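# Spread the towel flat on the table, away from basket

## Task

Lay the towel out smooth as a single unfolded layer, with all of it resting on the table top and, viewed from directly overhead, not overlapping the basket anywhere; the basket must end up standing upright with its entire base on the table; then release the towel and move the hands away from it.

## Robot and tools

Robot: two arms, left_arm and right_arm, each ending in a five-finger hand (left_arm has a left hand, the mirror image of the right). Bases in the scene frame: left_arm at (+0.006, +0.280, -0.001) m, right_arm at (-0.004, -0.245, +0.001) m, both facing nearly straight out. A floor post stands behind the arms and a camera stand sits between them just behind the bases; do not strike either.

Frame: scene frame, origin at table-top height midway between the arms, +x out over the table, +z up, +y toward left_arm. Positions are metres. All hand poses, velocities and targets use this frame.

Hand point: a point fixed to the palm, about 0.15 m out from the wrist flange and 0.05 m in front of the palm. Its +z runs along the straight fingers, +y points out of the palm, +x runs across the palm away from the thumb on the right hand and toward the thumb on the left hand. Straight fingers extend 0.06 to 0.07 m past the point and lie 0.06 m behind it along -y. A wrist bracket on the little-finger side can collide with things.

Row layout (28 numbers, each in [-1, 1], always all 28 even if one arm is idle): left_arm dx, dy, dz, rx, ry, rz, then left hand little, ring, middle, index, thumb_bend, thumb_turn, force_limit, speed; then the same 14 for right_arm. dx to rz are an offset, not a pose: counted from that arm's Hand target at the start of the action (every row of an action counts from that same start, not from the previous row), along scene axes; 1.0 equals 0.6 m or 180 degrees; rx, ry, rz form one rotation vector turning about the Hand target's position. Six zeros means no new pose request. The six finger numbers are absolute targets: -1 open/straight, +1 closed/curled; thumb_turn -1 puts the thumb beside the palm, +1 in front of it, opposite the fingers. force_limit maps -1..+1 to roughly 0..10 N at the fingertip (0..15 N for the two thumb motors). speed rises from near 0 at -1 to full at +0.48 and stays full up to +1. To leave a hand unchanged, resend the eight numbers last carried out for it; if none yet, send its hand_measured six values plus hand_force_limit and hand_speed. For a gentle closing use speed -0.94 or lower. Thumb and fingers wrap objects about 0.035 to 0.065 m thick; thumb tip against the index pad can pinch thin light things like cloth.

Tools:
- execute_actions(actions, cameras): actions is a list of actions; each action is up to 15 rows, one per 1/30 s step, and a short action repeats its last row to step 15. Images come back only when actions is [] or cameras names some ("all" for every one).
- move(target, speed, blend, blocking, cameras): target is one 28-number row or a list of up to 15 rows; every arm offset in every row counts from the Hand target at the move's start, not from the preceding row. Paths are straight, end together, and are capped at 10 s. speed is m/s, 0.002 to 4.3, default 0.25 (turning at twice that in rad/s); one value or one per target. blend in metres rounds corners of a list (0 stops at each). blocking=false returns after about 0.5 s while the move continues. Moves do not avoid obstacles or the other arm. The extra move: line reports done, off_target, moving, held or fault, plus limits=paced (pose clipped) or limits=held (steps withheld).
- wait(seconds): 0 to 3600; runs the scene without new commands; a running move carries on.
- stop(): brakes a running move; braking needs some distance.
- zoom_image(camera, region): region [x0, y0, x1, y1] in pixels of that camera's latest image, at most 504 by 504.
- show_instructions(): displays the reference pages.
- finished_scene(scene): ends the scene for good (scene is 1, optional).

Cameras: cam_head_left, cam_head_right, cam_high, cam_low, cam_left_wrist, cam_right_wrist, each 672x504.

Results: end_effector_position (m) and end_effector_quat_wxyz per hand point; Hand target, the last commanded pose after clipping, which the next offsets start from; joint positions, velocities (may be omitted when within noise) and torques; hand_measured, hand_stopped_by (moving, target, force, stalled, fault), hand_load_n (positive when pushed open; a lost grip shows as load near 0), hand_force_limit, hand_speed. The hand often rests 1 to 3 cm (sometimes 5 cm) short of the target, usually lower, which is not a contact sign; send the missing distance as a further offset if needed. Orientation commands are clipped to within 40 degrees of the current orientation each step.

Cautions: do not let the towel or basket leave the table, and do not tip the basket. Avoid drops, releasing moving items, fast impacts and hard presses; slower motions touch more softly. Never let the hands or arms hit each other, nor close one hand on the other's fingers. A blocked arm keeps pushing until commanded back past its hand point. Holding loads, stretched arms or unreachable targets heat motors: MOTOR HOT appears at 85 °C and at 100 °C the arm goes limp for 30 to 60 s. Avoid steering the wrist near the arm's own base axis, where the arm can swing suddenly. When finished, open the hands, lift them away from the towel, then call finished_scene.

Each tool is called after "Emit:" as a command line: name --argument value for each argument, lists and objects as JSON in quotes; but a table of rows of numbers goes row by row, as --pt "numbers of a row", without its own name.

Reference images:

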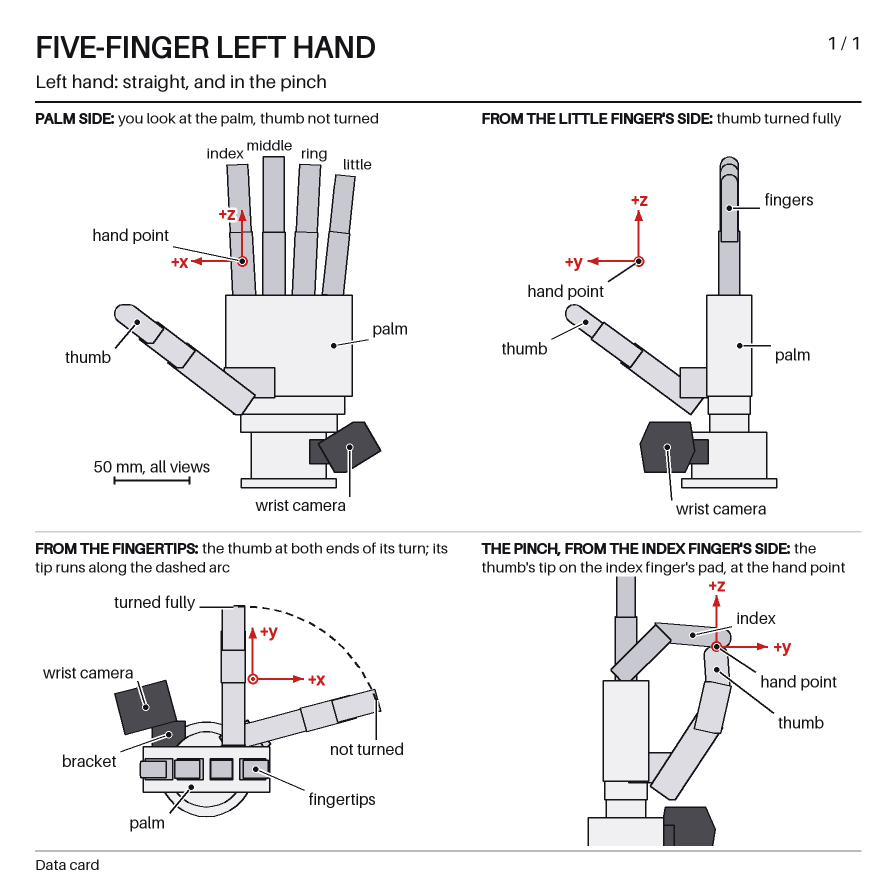

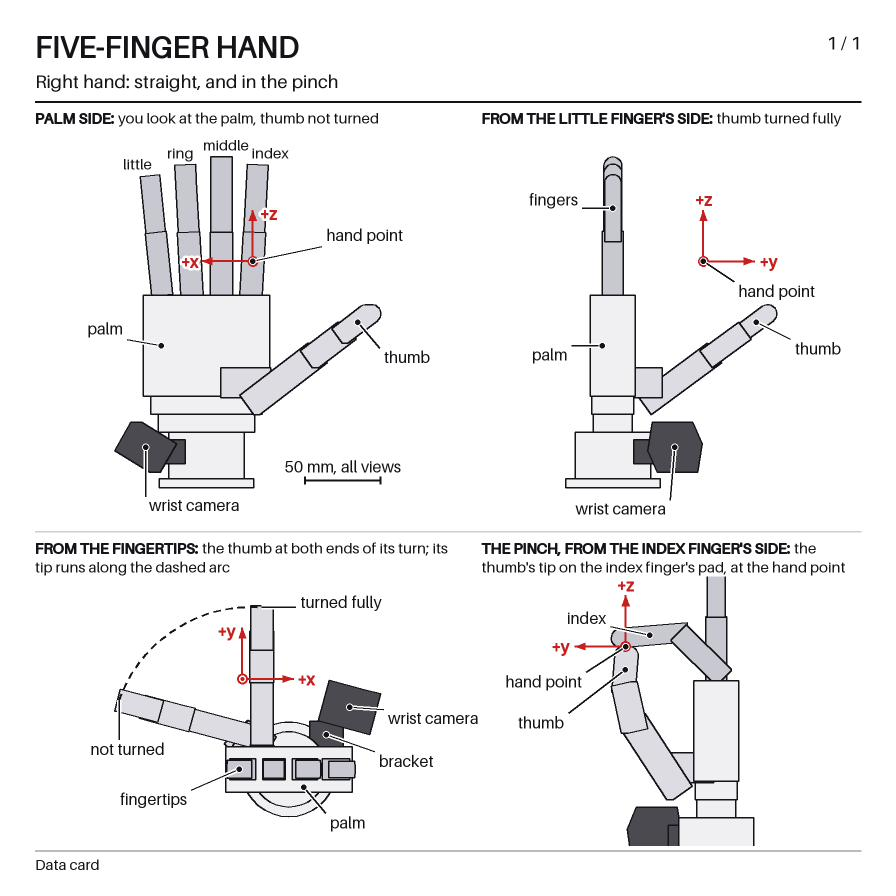

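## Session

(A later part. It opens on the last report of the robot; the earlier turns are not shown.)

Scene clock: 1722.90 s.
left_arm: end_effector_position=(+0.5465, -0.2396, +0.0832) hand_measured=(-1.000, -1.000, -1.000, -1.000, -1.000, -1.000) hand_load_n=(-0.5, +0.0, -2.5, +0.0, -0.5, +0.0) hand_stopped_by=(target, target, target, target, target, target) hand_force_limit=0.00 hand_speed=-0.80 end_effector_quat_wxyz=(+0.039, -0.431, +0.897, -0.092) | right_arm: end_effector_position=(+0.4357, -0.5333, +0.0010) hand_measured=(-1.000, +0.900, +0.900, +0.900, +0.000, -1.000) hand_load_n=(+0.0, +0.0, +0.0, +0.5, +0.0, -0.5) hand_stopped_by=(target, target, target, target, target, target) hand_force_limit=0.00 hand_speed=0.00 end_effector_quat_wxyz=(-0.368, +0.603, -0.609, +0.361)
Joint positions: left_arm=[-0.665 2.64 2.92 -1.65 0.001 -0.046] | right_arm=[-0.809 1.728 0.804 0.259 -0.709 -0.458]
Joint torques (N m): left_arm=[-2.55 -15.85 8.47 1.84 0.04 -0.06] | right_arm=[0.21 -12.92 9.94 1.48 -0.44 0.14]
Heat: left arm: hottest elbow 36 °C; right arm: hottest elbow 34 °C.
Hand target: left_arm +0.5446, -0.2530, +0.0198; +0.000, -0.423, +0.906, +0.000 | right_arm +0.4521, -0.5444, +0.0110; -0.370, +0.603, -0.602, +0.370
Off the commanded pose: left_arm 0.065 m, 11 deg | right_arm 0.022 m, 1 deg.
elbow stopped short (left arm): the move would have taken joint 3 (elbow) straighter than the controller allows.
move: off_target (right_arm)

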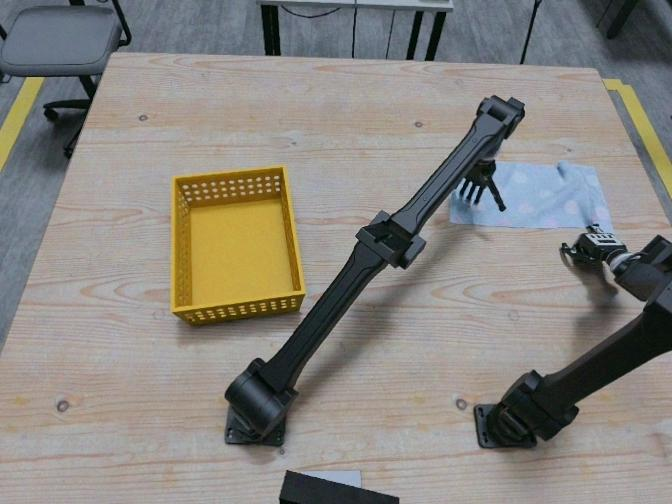

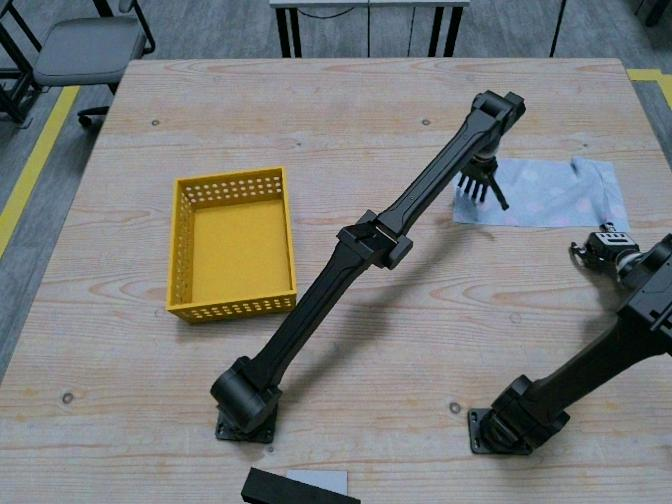

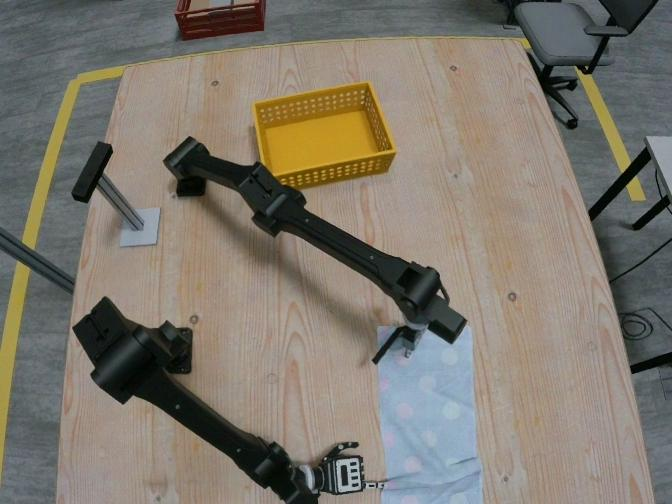

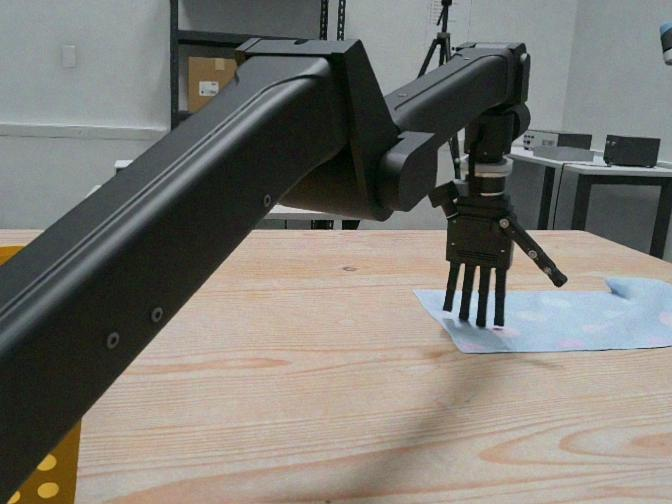

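Emit:
move --pt "0 0 0 0 0 0 -1 -1 -1 -1 -1 -1 0 -0.8 0.06 0.0 0.01 0 0 0 -1 0.9 0.9 0.9 0 -1 0 0" --speed 0.06 --cameras '["cam_head_left","cam_head_right","cam_high","cam_low"]'

Emit:
zoom_image --camera "cam_head_right" --region '[550, 150, 650, 250]'

Emit:
zoom_image --camera "cam_high" --region '[340, 400, 500, 504]'

Scene clock: 1728.87 s.
left_arm: end_effector_position=(+0.5465, -0.2396, +0.0832) hand_measured=(-1.000, -1.000, -1.000, -1.000, -1.000, -1.000) hand_load_n=(+0.0, +0.0, -2.5, +0.0, +0.0, +0.0) hand_stopped_by=(target, target, target, target, target, target) hand_force_limit=0.00 hand_speed=-0.80 end_effector_quat_wxyz=(+0.039, -0.431, +0.897, -0.092) | right_arm: end_effector_position=(+0.4702, -0.5354, +0.0061) hand_measured=(-1.000, +0.900, +0.900, +0.900, +0.000, -1.000) hand_load_n=(+0.0, +0.0, +0.0, +0.0, +0.0, +0.0) hand_stopped_by=(target, target, target, target, target, target) hand_force_limit=0.00 hand_speed=0.00 end_effector_quat_wxyz=(-0.367, +0.603, -0.609, +0.362)
Joint positions: left_arm=[-0.665 2.64 2.92 -1.65 0.001 -0.046] | right_arm=[-0.757 1.764 0.876 0.252 -0.664 -0.416]
Joint torques (N m): left_arm=[-2.49 -15.85 8.47 1.83 0.04 -0.06] | right_arm=[0.44 -13.04 10.43 1.43 -0.42 0.11]
Heat: left arm: hottest elbow 36 °C; right arm: hottest elbow 34 °C.
Hand target: left_arm +0.5446, -0.2530, +0.0198; +0.000, -0.423, +0.906, +0.000 | right_arm +0.4881, -0.5445, +0.0170; -0.370, +0.603, -0.602, +0.370
Off the commanded pose: left_arm 0.065 m, 11 deg | right_arm 0.023 m, 1 deg.
elbow stopped short (left arm): the move would have taken joint 3 (elbow) straighter than the controller allows.
move: off_target (right_arm)

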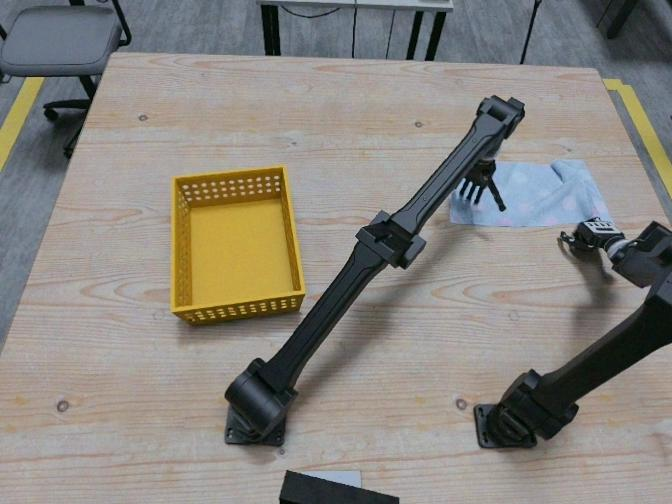

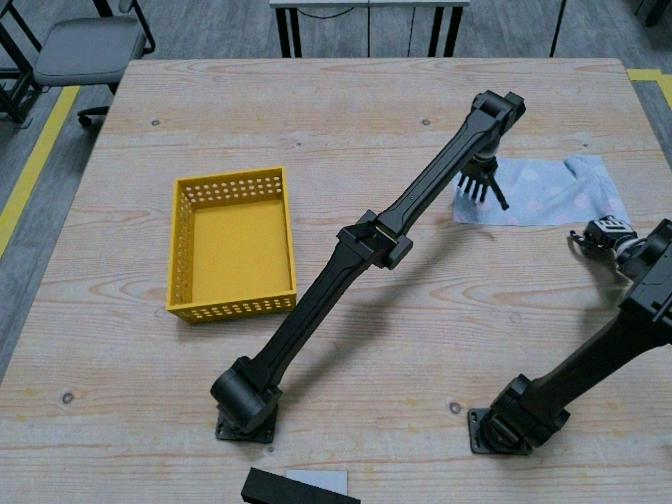

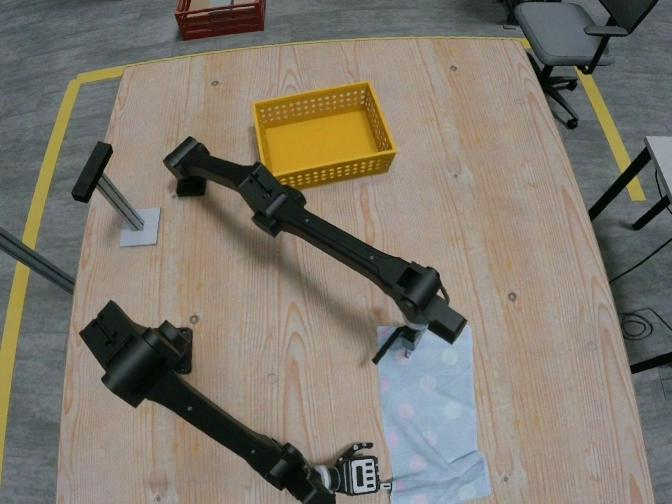

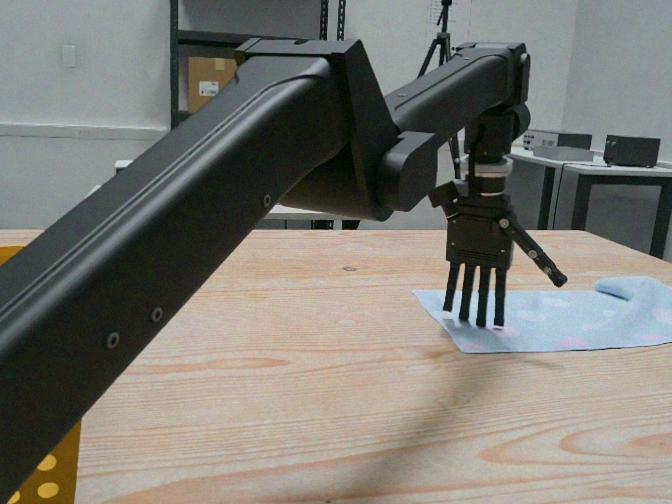

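Scaled by 5.040 from the camera's image (finer frame: 960x720).

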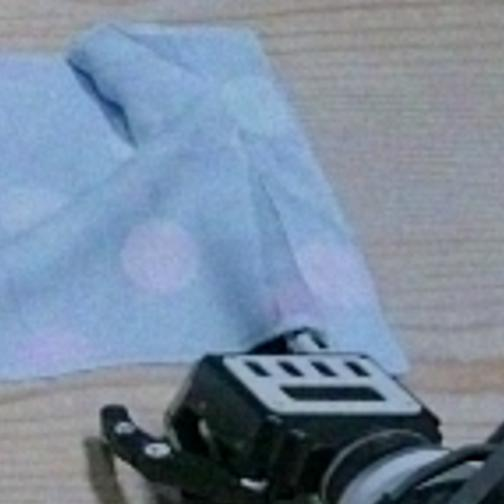

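Scaled by 3.150 from the camera's image (finer frame: 960x720).

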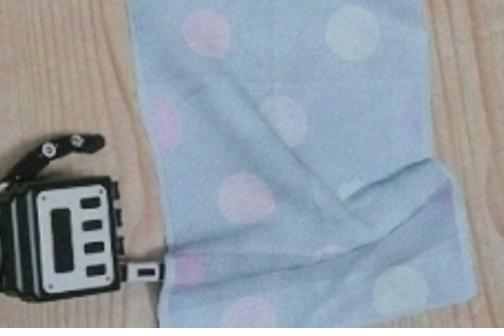

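Emit:
move --pt "0 0 0 0 0 0 -1 -1 -1 -1 -1 -1 0 -0.8 -0.01 -0.01 0.045 0 0 0 -1 0.9 0.9 0.9 0 -1 0 0" --speed 0.06 --cameras '["cam_head_left","cam_head_right","cam_high","cam_low","cam_right_wrist"]'

Emit:
zoom_image --camera "cam_head_right" --region '[550, 150, 650, 250]'

Emit:
zoom_image --camera "cam_high" --region '[340, 400, 500, 504]'

Emit:
zoom_image --camera "cam_low" --region '[560, 240, 672, 380]'

Scene clock: 1751.40 s.
left_arm: end_effector_position=(+0.5465, -0.2396, +0.0832) hand_measured=(-1.000, -1.000, -1.000, -1.000, -1.000, -1.000) hand_load_n=(+0.0, +0.0, -2.5, +0.0, +0.0, +0.0) hand_stopped_by=(target, target, target, target, target, target) hand_force_limit=0.00 hand_speed=-0.80 end_effector_quat_wxyz=(+0.039, -0.431, +0.897, -0.092) | right_arm: end_effector_position=(+0.4683, -0.5314, +0.0189) hand_measured=(-1.000, +0.900, +0.900, +0.900, +0.000, -1.000) hand_load_n=(+0.0, +0.0, +0.0, +0.0, +0.0, +0.0) hand_stopped_by=(target, target, target, target, target, target) hand_force_limit=0.00 hand_speed=0.00 end_effector_quat_wxyz=(-0.371, +0.603, -0.616, +0.346)
Joint positions: left_arm=[-0.665 2.64 2.92 -1.65 0.001 -0.046] | right_arm=[-0.757 1.733 0.895 0.168 -0.674 -0.415]
Joint torques (N m): left_arm=[-2.61 -15.85 8.47 1.83 0.04 -0.06] | right_arm=[-1.03 -15.97 10.62 1.33 -0.59 -0.06]
Heat: left arm: hottest elbow 36 °C; right arm: hottest elbow 36 °C.
Hand target: left_arm +0.5446, -0.2530, +0.0198; +0.000, -0.423, +0.906, +0.000 | right_arm +0.4822, -0.5505, +0.0441; -0.370, +0.603, -0.602, +0.370
Off the commanded pose: left_arm 0.065 m, 11 deg | right_arm 0.034 m, 3 deg.
elbow stopped short (left arm): the move would have taken joint 3 (elbow) straighter than the controller allows.
move: off_target (right_arm)
cam_right_wrist: T_world_to_cam=[[-0.43433, -0.25302, -0.86449, 0.09052], [-0.60906, 0.78958, 0.0749, 0.69738], [0.66363, 0.55905, -0.49704, 0.10931]] pos_world=[0.39152, -0.58885, 0.08034]

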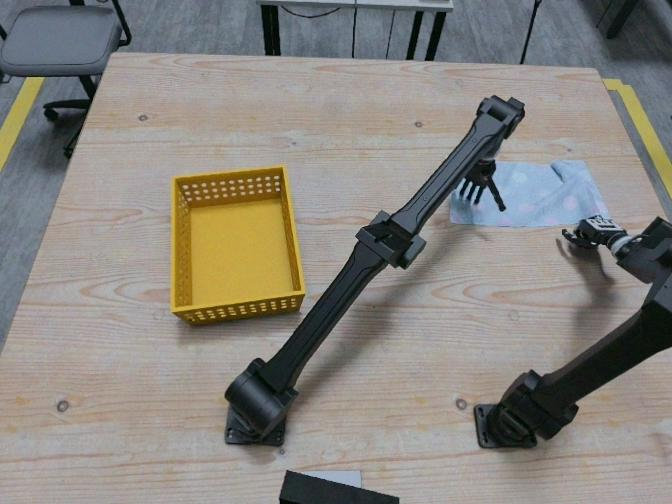

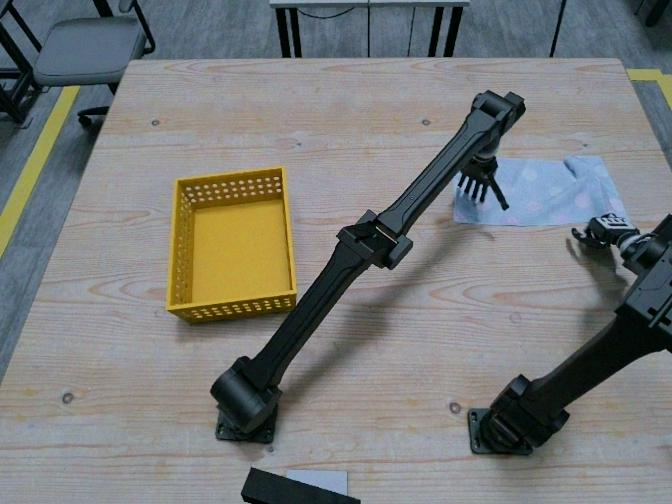

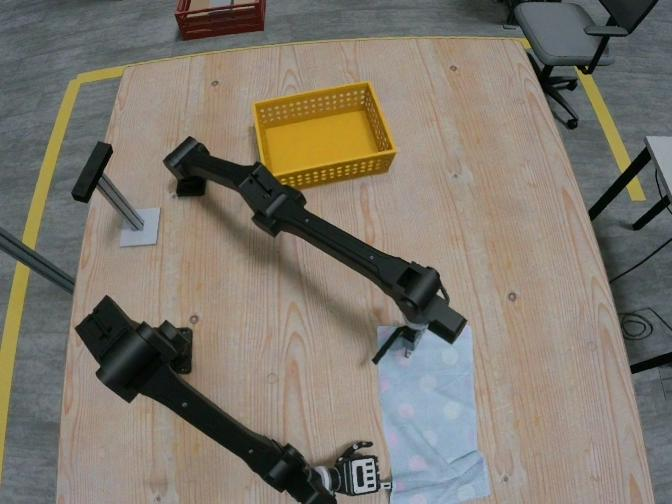

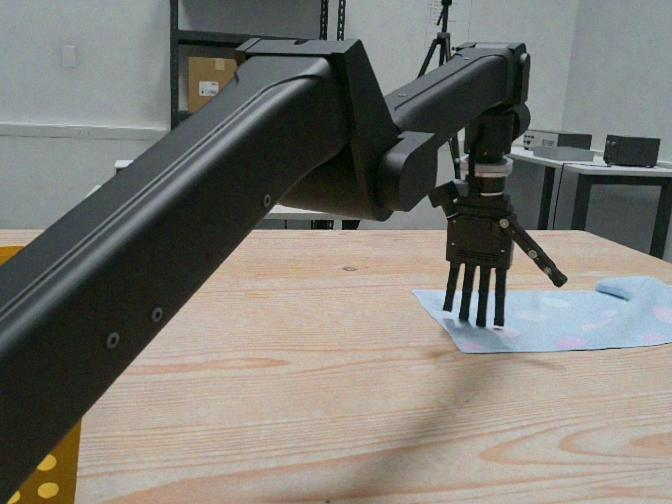

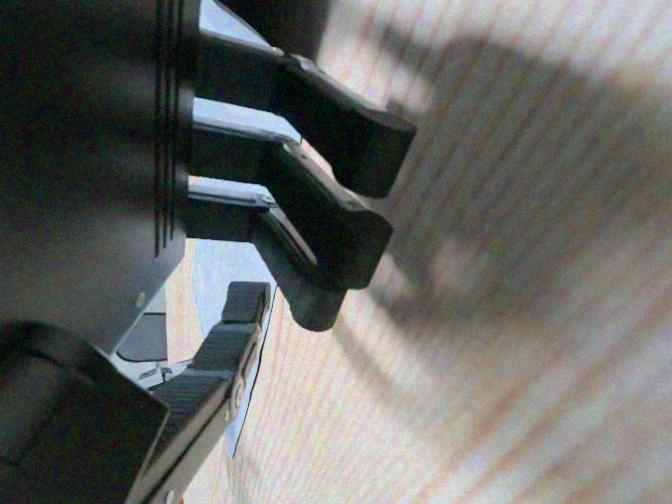

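Scaled by 5.040 from the camera's image (finer frame: 960x720).

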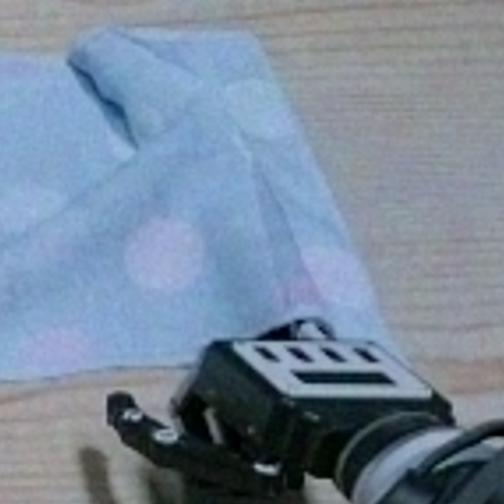

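Scaled by 3.150 from the camera's image (finer frame: 960x720).

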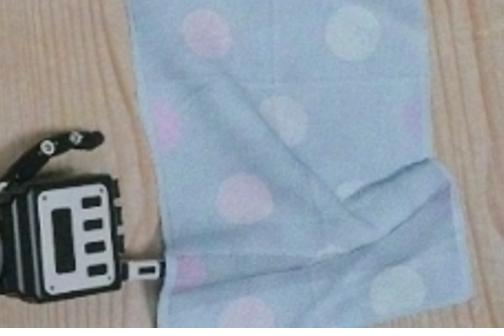

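Scaled by 3.600 from the camera's image (finer frame: 960x720).

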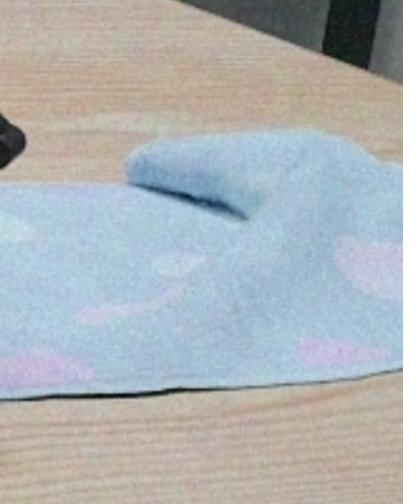

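Emit:
move --pt "0 0 0 0 0 0 -1 -1 -1 -1 -1 -1 0 -0.8 0.03 0 0.04 0 0 0 -1 0.9 0.9 0.9 0 -1 0 0" --speed 0.06 --cameras '["cam_head_left","cam_head_right","cam_high","cam_low","cam_right_wrist"]'

Emit:
zoom_image --camera "cam_head_right" --region '[550, 150, 650, 250]'

Emit:
zoom_image --camera "cam_high" --region '[340, 400, 500, 504]'

Emit:
zoom_image --camera "cam_low" --region '[560, 240, 672, 380]'

Scene clock: 1757.87 s.
left_arm: end_effector_position=(+0.5465, -0.2396, +0.0832) hand_measured=(-1.000, -1.000, -1.000, -1.000, -1.000, -1.000) hand_load_n=(+0.0, +0.0, -2.5, +0.0, +0.0, +0.0) hand_stopped_by=(target, target, target, target, target, target) hand_force_limit=0.00 hand_speed=-0.80 end_effector_quat_wxyz=(+0.039, -0.431, +0.897, -0.092) | right_arm: end_effector_position=(+0.4802, -0.5396, +0.0400) hand_measured=(-1.000, +0.900, +0.900, +0.900, +0.000, -1.000) hand_load_n=(+0.0, +0.0, +0.0, +0.0, +0.0, +0.0) hand_stopped_by=(target, target, target, target, target, target) hand_force_limit=0.00 hand_speed=0.00 end_effector_quat_wxyz=(-0.367, +0.603, -0.617, +0.349)
Joint positions: left_arm=[-0.665 2.64 2.92 -1.65 0.001 -0.046] | right_arm=[-0.749 1.714 0.946 0.105 -0.658 -0.409]
Joint torques (N m): left_arm=[-2.55 -15.85 8.47 1.84 0.04 -0.06] | right_arm=[0.62 -16.03 11.36 1.43 -0.41 0.09]
Heat: left arm: hottest elbow 36 °C; right arm: hottest elbow 36 °C.
Hand target: left_arm +0.5446, -0.2530, +0.0198; +0.000, -0.423, +0.906, +0.000 | right_arm +0.5001, -0.5505, +0.0680; -0.370, +0.603, -0.602, +0.370
Off the commanded pose: left_arm 0.065 m, 11 deg | right_arm 0.036 m, 3 deg.
elbow stopped short (left arm): the move would have taken joint 3 (elbow) straighter than the controller allows.
move: off_target (right_arm)
cam_right_wrist: T_world_to_cam=[[-0.437, -0.25645, -0.86213, 0.11106], [-0.60333, 0.79445, 0.0695, 0.70961], [0.6671, 0.55052, -0.5019, 0.1104]] pos_world=[0.40302, -0.59605, 0.10184]

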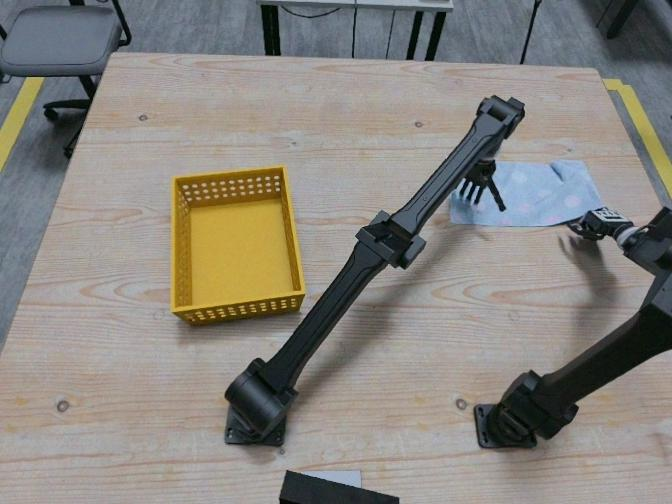

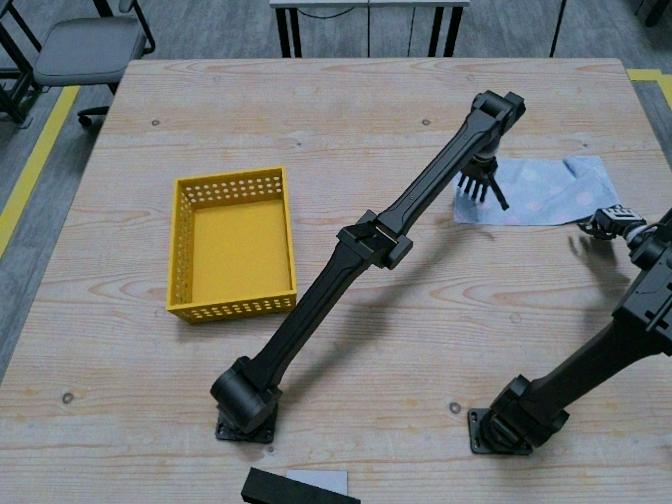

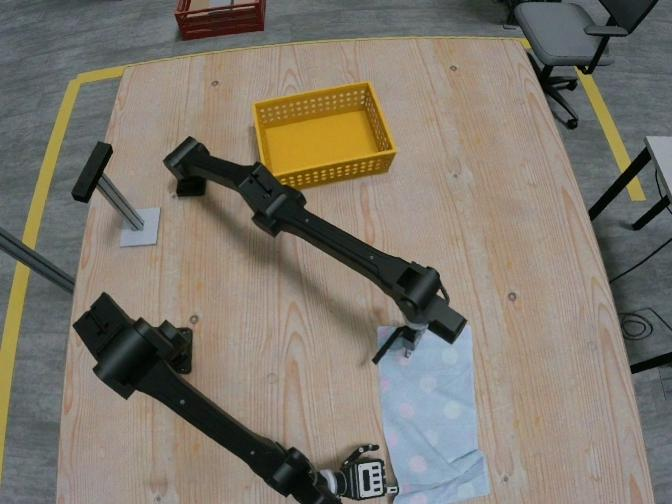

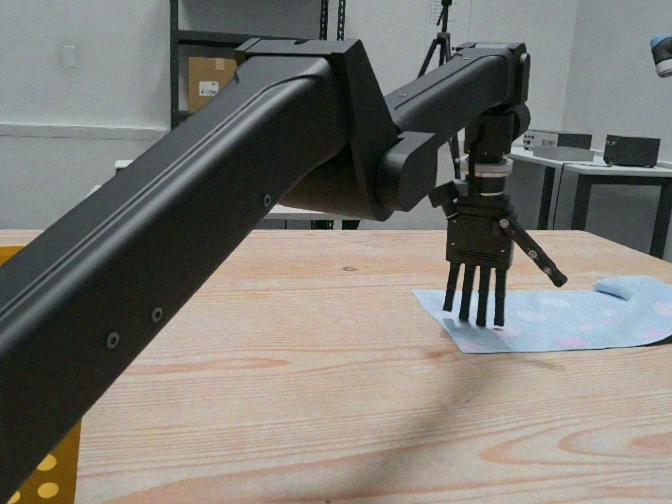

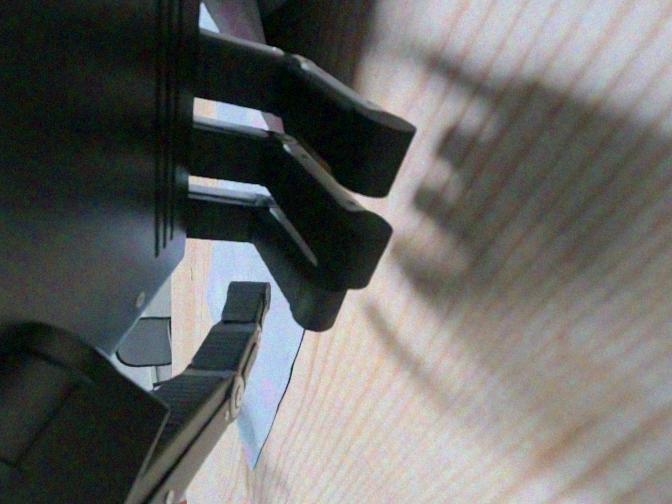

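Scaled by 5.040 from the camera's image (finer frame: 960x720).

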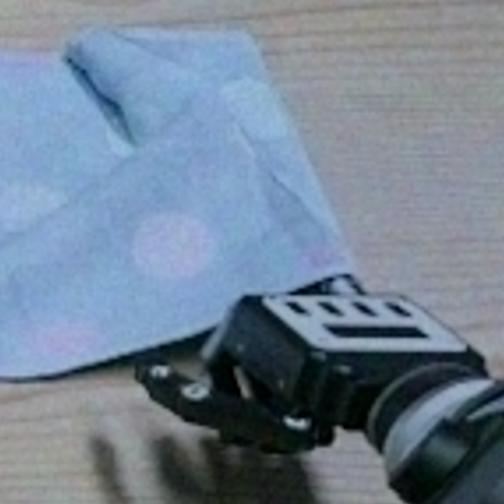

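Scaled by 3.150 from the camera's image (finer frame: 960x720).

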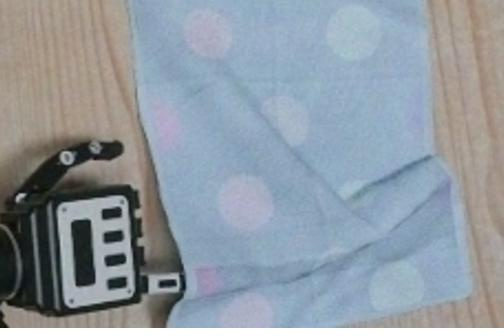

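Scaled by 3.600 from the camera's image (finer frame: 960x720).

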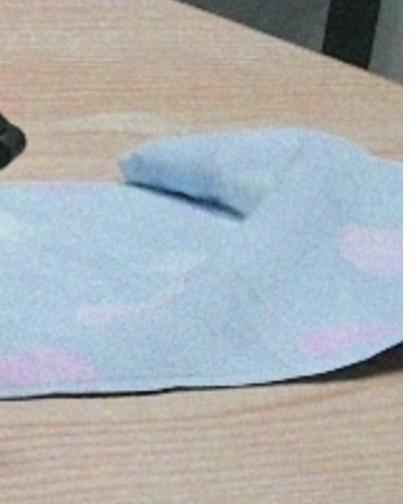

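Emit:
move --pt "0 0 0 0 0 0 -1 -1 -1 -1 -1 -1 0 -0.8 0.01 0 0.045 0 0 0 -1 0.9 0.9 0.9 0 -1 0 0" --pt "0 0 0 0 0 0 -1 -1 -1 -1 -1 -1 0 -0.8 0.01 0 0.045 0 0 0 -1 -1 -1 -1 0 -1 0 0" --speed 0.06 --cameras '["cam_head_left","cam_head_right","cam_high","cam_low","cam_right_wrist"]'

Emit:
zoom_image --camera "cam_head_right" --region '[550, 150, 650, 250]'

Emit:
zoom_image --camera "cam_high" --region '[340, 400, 500, 504]'

Emit:
zoom_image --camera "cam_low" --region '[560, 240, 672, 380]'

Scene clock: 1774.13 s.
left_arm: end_effector_position=(+0.5465, -0.2396, +0.0832) hand_measured=(-1.000, -1.000, -1.000, -1.000, -1.000, -1.000) hand_load_n=(+0.0, +0.0, -2.5, +0.0, +0.0, +0.0) hand_stopped_by=(target, target, target, target, target, target) hand_force_limit=0.00 hand_speed=-0.80 end_effector_quat_wxyz=(+0.039, -0.431, +0.897, -0.092) | right_arm: end_effector_position=(+0.4865, -0.5397, +0.0651) hand_measured=(-1.000, -1.000, -1.000, -1.000, +0.000, -1.000) hand_load_n=(+0.0, +0.0, +0.0, +0.0, +0.0, -0.5) hand_stopped_by=(target, target, target, target, target, target) hand_force_limit=0.00 hand_speed=0.00 end_effector_quat_wxyz=(-0.367, +0.603, -0.617, +0.348)
Joint positions: left_arm=[-0.665 2.64 2.92 -1.65 0.001 -0.046] | right_arm=[-0.74 1.677 0.982 0.033 -0.652 -0.403]
Joint torques (N m): left_arm=[-2.55 -15.85 8.47 1.83 0.04 -0.06] | right_arm=[0.5 -16.26 11.92 1.33 -0.43 0.08]
Heat: left arm: hottest elbow 36 °C; right arm: hottest elbow 36 °C.
Hand target: left_arm +0.5446, -0.2530, +0.0198; +0.000, -0.423, +0.906, +0.000 | right_arm +0.5062, -0.5505, +0.0951; -0.370, +0.603, -0.602, +0.370
Off the commanded pose: left_arm 0.065 m, 11 deg | right_arm 0.037 m, 3 deg.
elbow stopped short (left arm): the move would have taken joint 3 (elbow) straighter than the controller allows.
move: off_target (right_arm); target 2's new numbers were sent with right_arm's hand 0.037 m and 3 deg from that target
cam_right_wrist: T_world_to_cam=[[-0.43855, -0.25494, -0.86179, 0.13691], [-0.60363, 0.79398, 0.07229, 0.71145], [0.66582, 0.5519, -0.50209, 0.12026]] pos_world=[0.40942, -0.59635, 0.12694]

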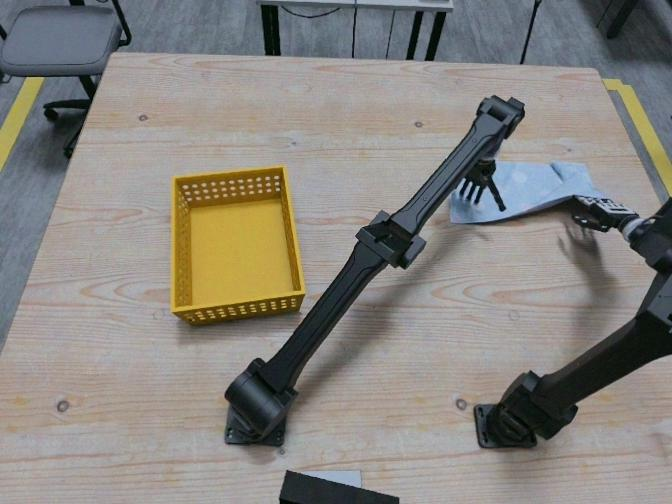

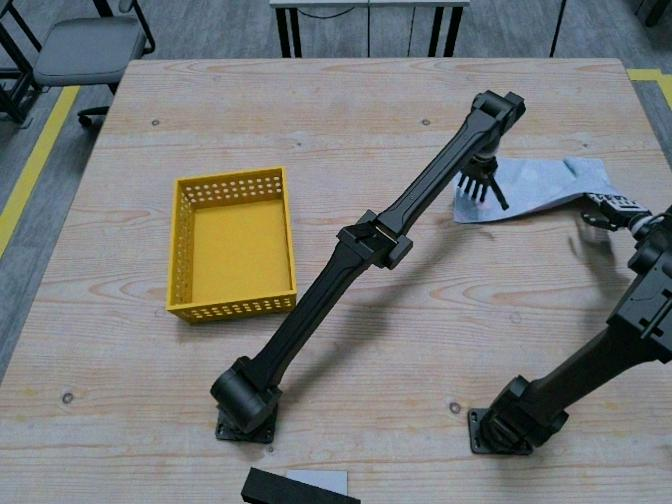

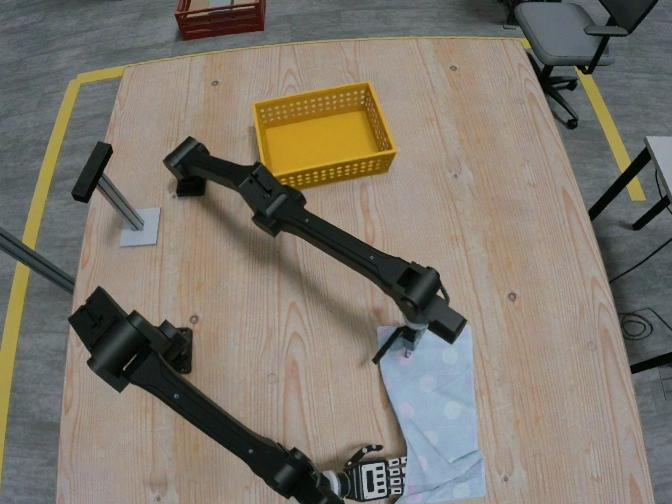

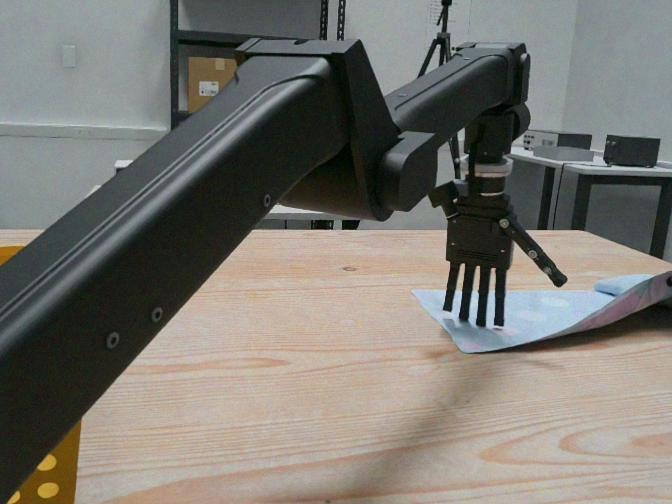

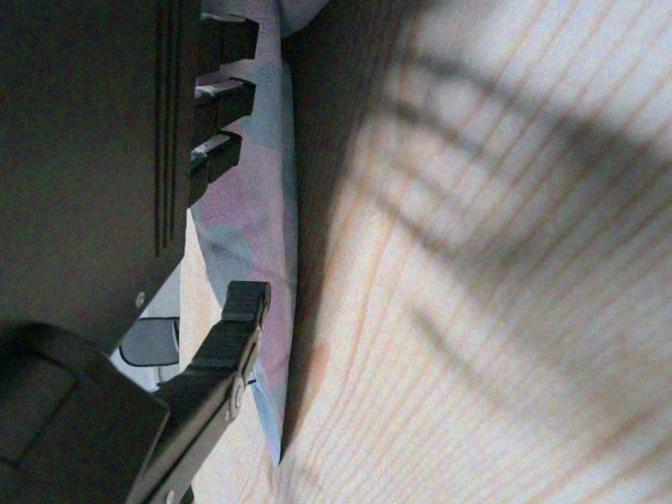

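Scaled by 5.040 from the camera's image (finer frame: 960x720).

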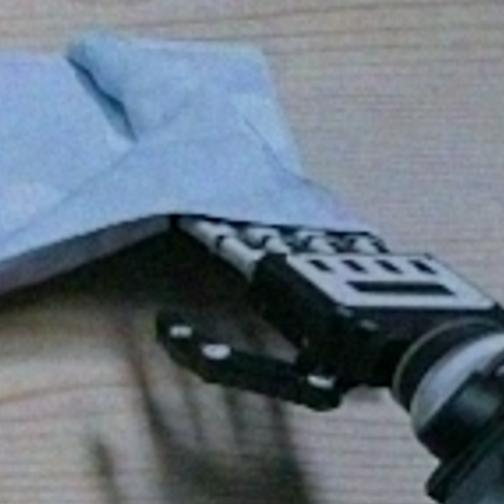

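Scaled by 3.150 from the camera's image (finer frame: 960x720).

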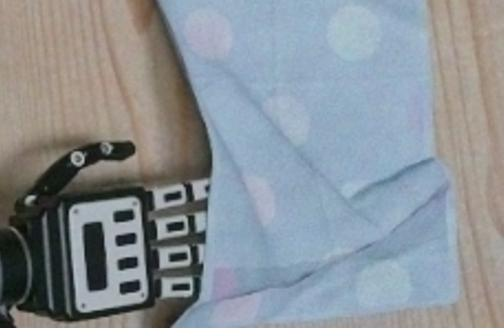

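Scaled by 3.600 from the camera's image (finer frame: 960x720).

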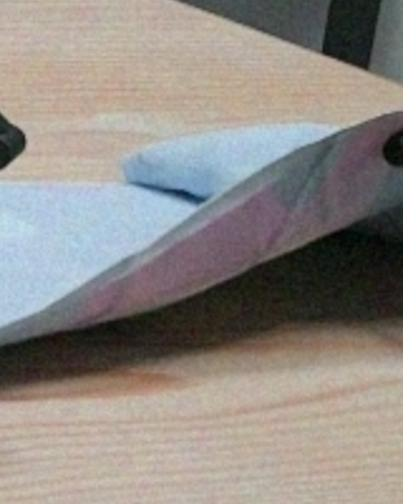

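Emit:
move --pt "0 0 0 0 0 0 -1 -1 -1 -1 -1 -1 0 -0.8 0.04 0 -0.05 0 0 0 -1 -1 -1 -1 0 -1 0 0" --pt "0 0 0 0 0 0 -1 -1 -1 -1 -1 -1 0 -0.8 0.1 0 -0.06 0 0 0 -1 -1 -1 -1 0 -1 0 0" --speed 0.08 --blend 0.02 --cameras '["cam_head_left","cam_head_right","cam_high","cam_low","cam_right_wrist"]'

Emit:
zoom_image --camera "cam_head_right" --region '[550, 140, 650, 240]'

Emit:
zoom_image --camera "cam_high" --region '[340, 400, 500, 504]'

Emit:
zoom_image --camera "cam_low" --region '[560, 240, 672, 380]'

Scene clock: 1796.50 s.
left_arm: end_effector_position=(+0.5465, -0.2396, +0.0832) hand_measured=(-1.000, -1.000, -1.000, -1.000, -1.000, -1.000) hand_load_n=(+0.0, +0.0, -2.5, +0.0, +0.0, +0.0) hand_stopped_by=(target, target, target, target, target, target) hand_force_limit=0.00 hand_speed=-0.80 end_effector_quat_wxyz=(+0.039, -0.431, +0.897, -0.092) | right_arm: end_effector_position=(+0.5405, -0.5359, +0.0392) hand_measured=(-1.000, -1.000, -1.000, -1.000, +0.000, -1.000) hand_load_n=(+0.0, +0.0, +0.0, +0.0, +0.0, +0.0) hand_stopped_by=(target, target, target, target, target, target) hand_force_limit=0.00 hand_speed=0.00 end_effector_quat_wxyz=(-0.365, +0.606, -0.618, +0.343)
Joint positions: left_arm=[-0.665 2.64 2.92 -1.65 0.001 -0.046] | right_arm=[-0.662 1.806 1.082 0.082 -0.59 -0.354]
Joint torques (N m): left_arm=[-2.55 -15.85 8.49 1.83 0.04 -0.07] | right_arm=[0.32 -15.5 12.12 2.88 -0.36 0.11]
Heat: left arm: hottest elbow 36 °C; right arm: hottest elbow 38 °C.
Hand target: left_arm +0.5446, -0.2530, +0.0198; +0.000, -0.423, +0.906, +0.000 | right_arm +0.5662, -0.5504, +0.0590; -0.370, +0.603, -0.602, +0.370
Off the commanded pose: left_arm 0.065 m, 11 deg | right_arm 0.036 m, 4 deg.
elbow stopped short (left arm): the move would have taken joint 3 (elbow) straighter than the controller allows.
move: off_target (right_arm); blend cut to 0.0182 m at target 1
cam_right_wrist: T_world_to_cam=[[-0.44672, -0.25534, -0.85746, 0.14338], [-0.60637, 0.79112, 0.08032, 0.74252], [0.65785, 0.55582, -0.50823, 0.0758]] pos_world=[0.46442, -0.59295, 0.10183]

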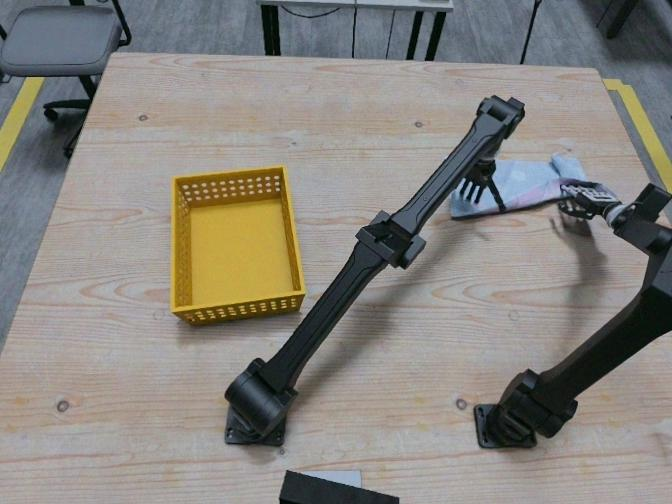

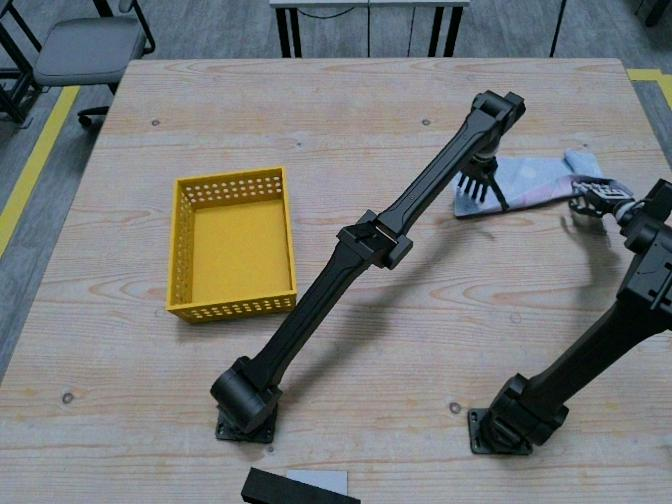

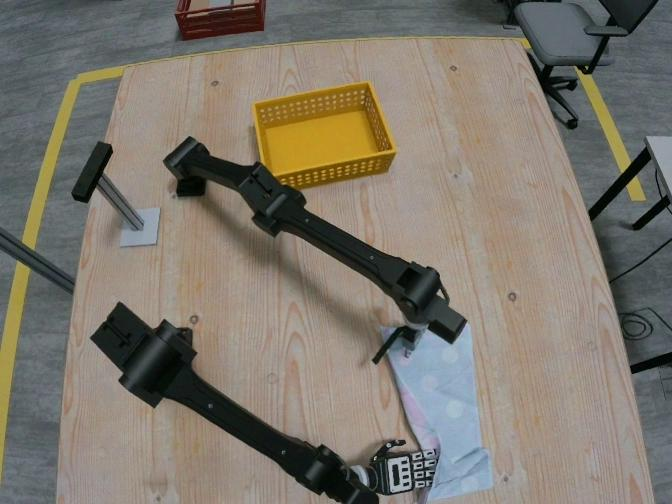

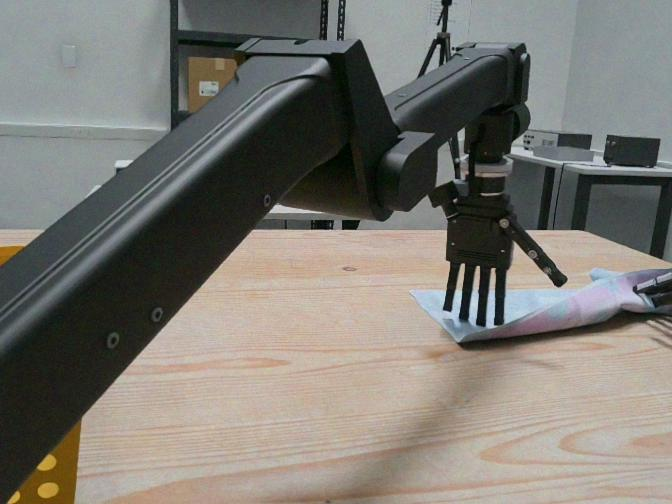

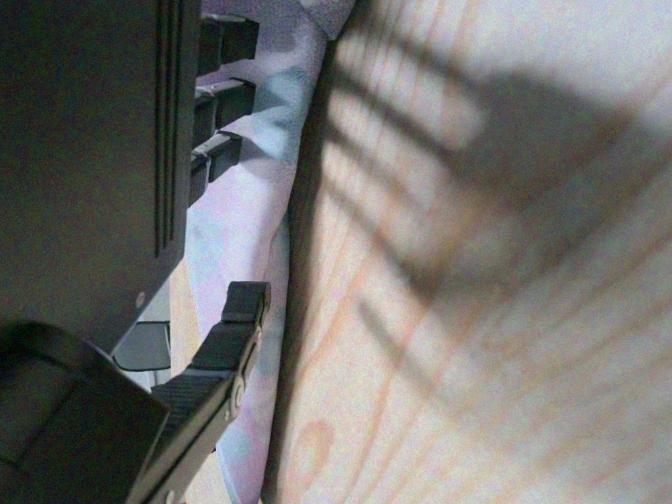

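Scaled by 5.040 from the camera's image (finer frame: 960x720).

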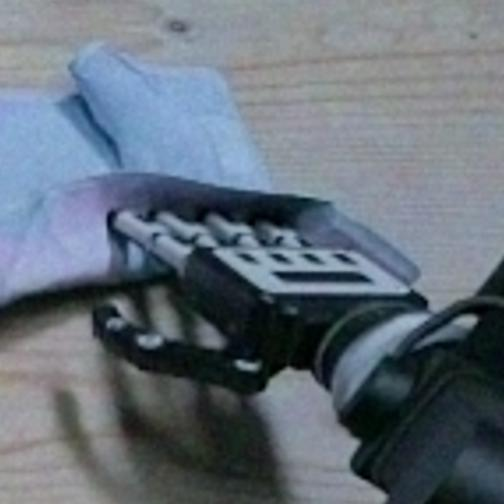

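Scaled by 3.150 from the camera's image (finer frame: 960x720).

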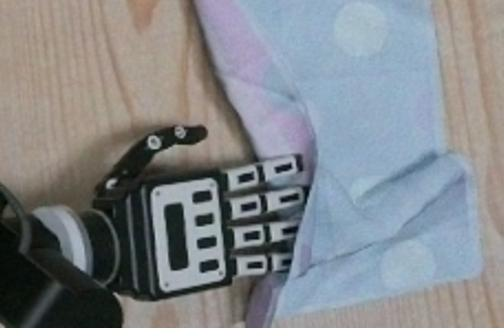

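Scaled by 3.600 from the camera's image (finer frame: 960x720).

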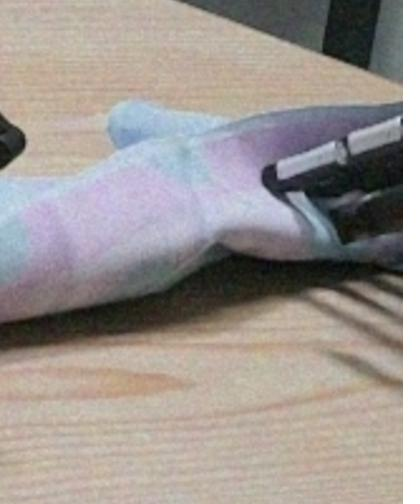

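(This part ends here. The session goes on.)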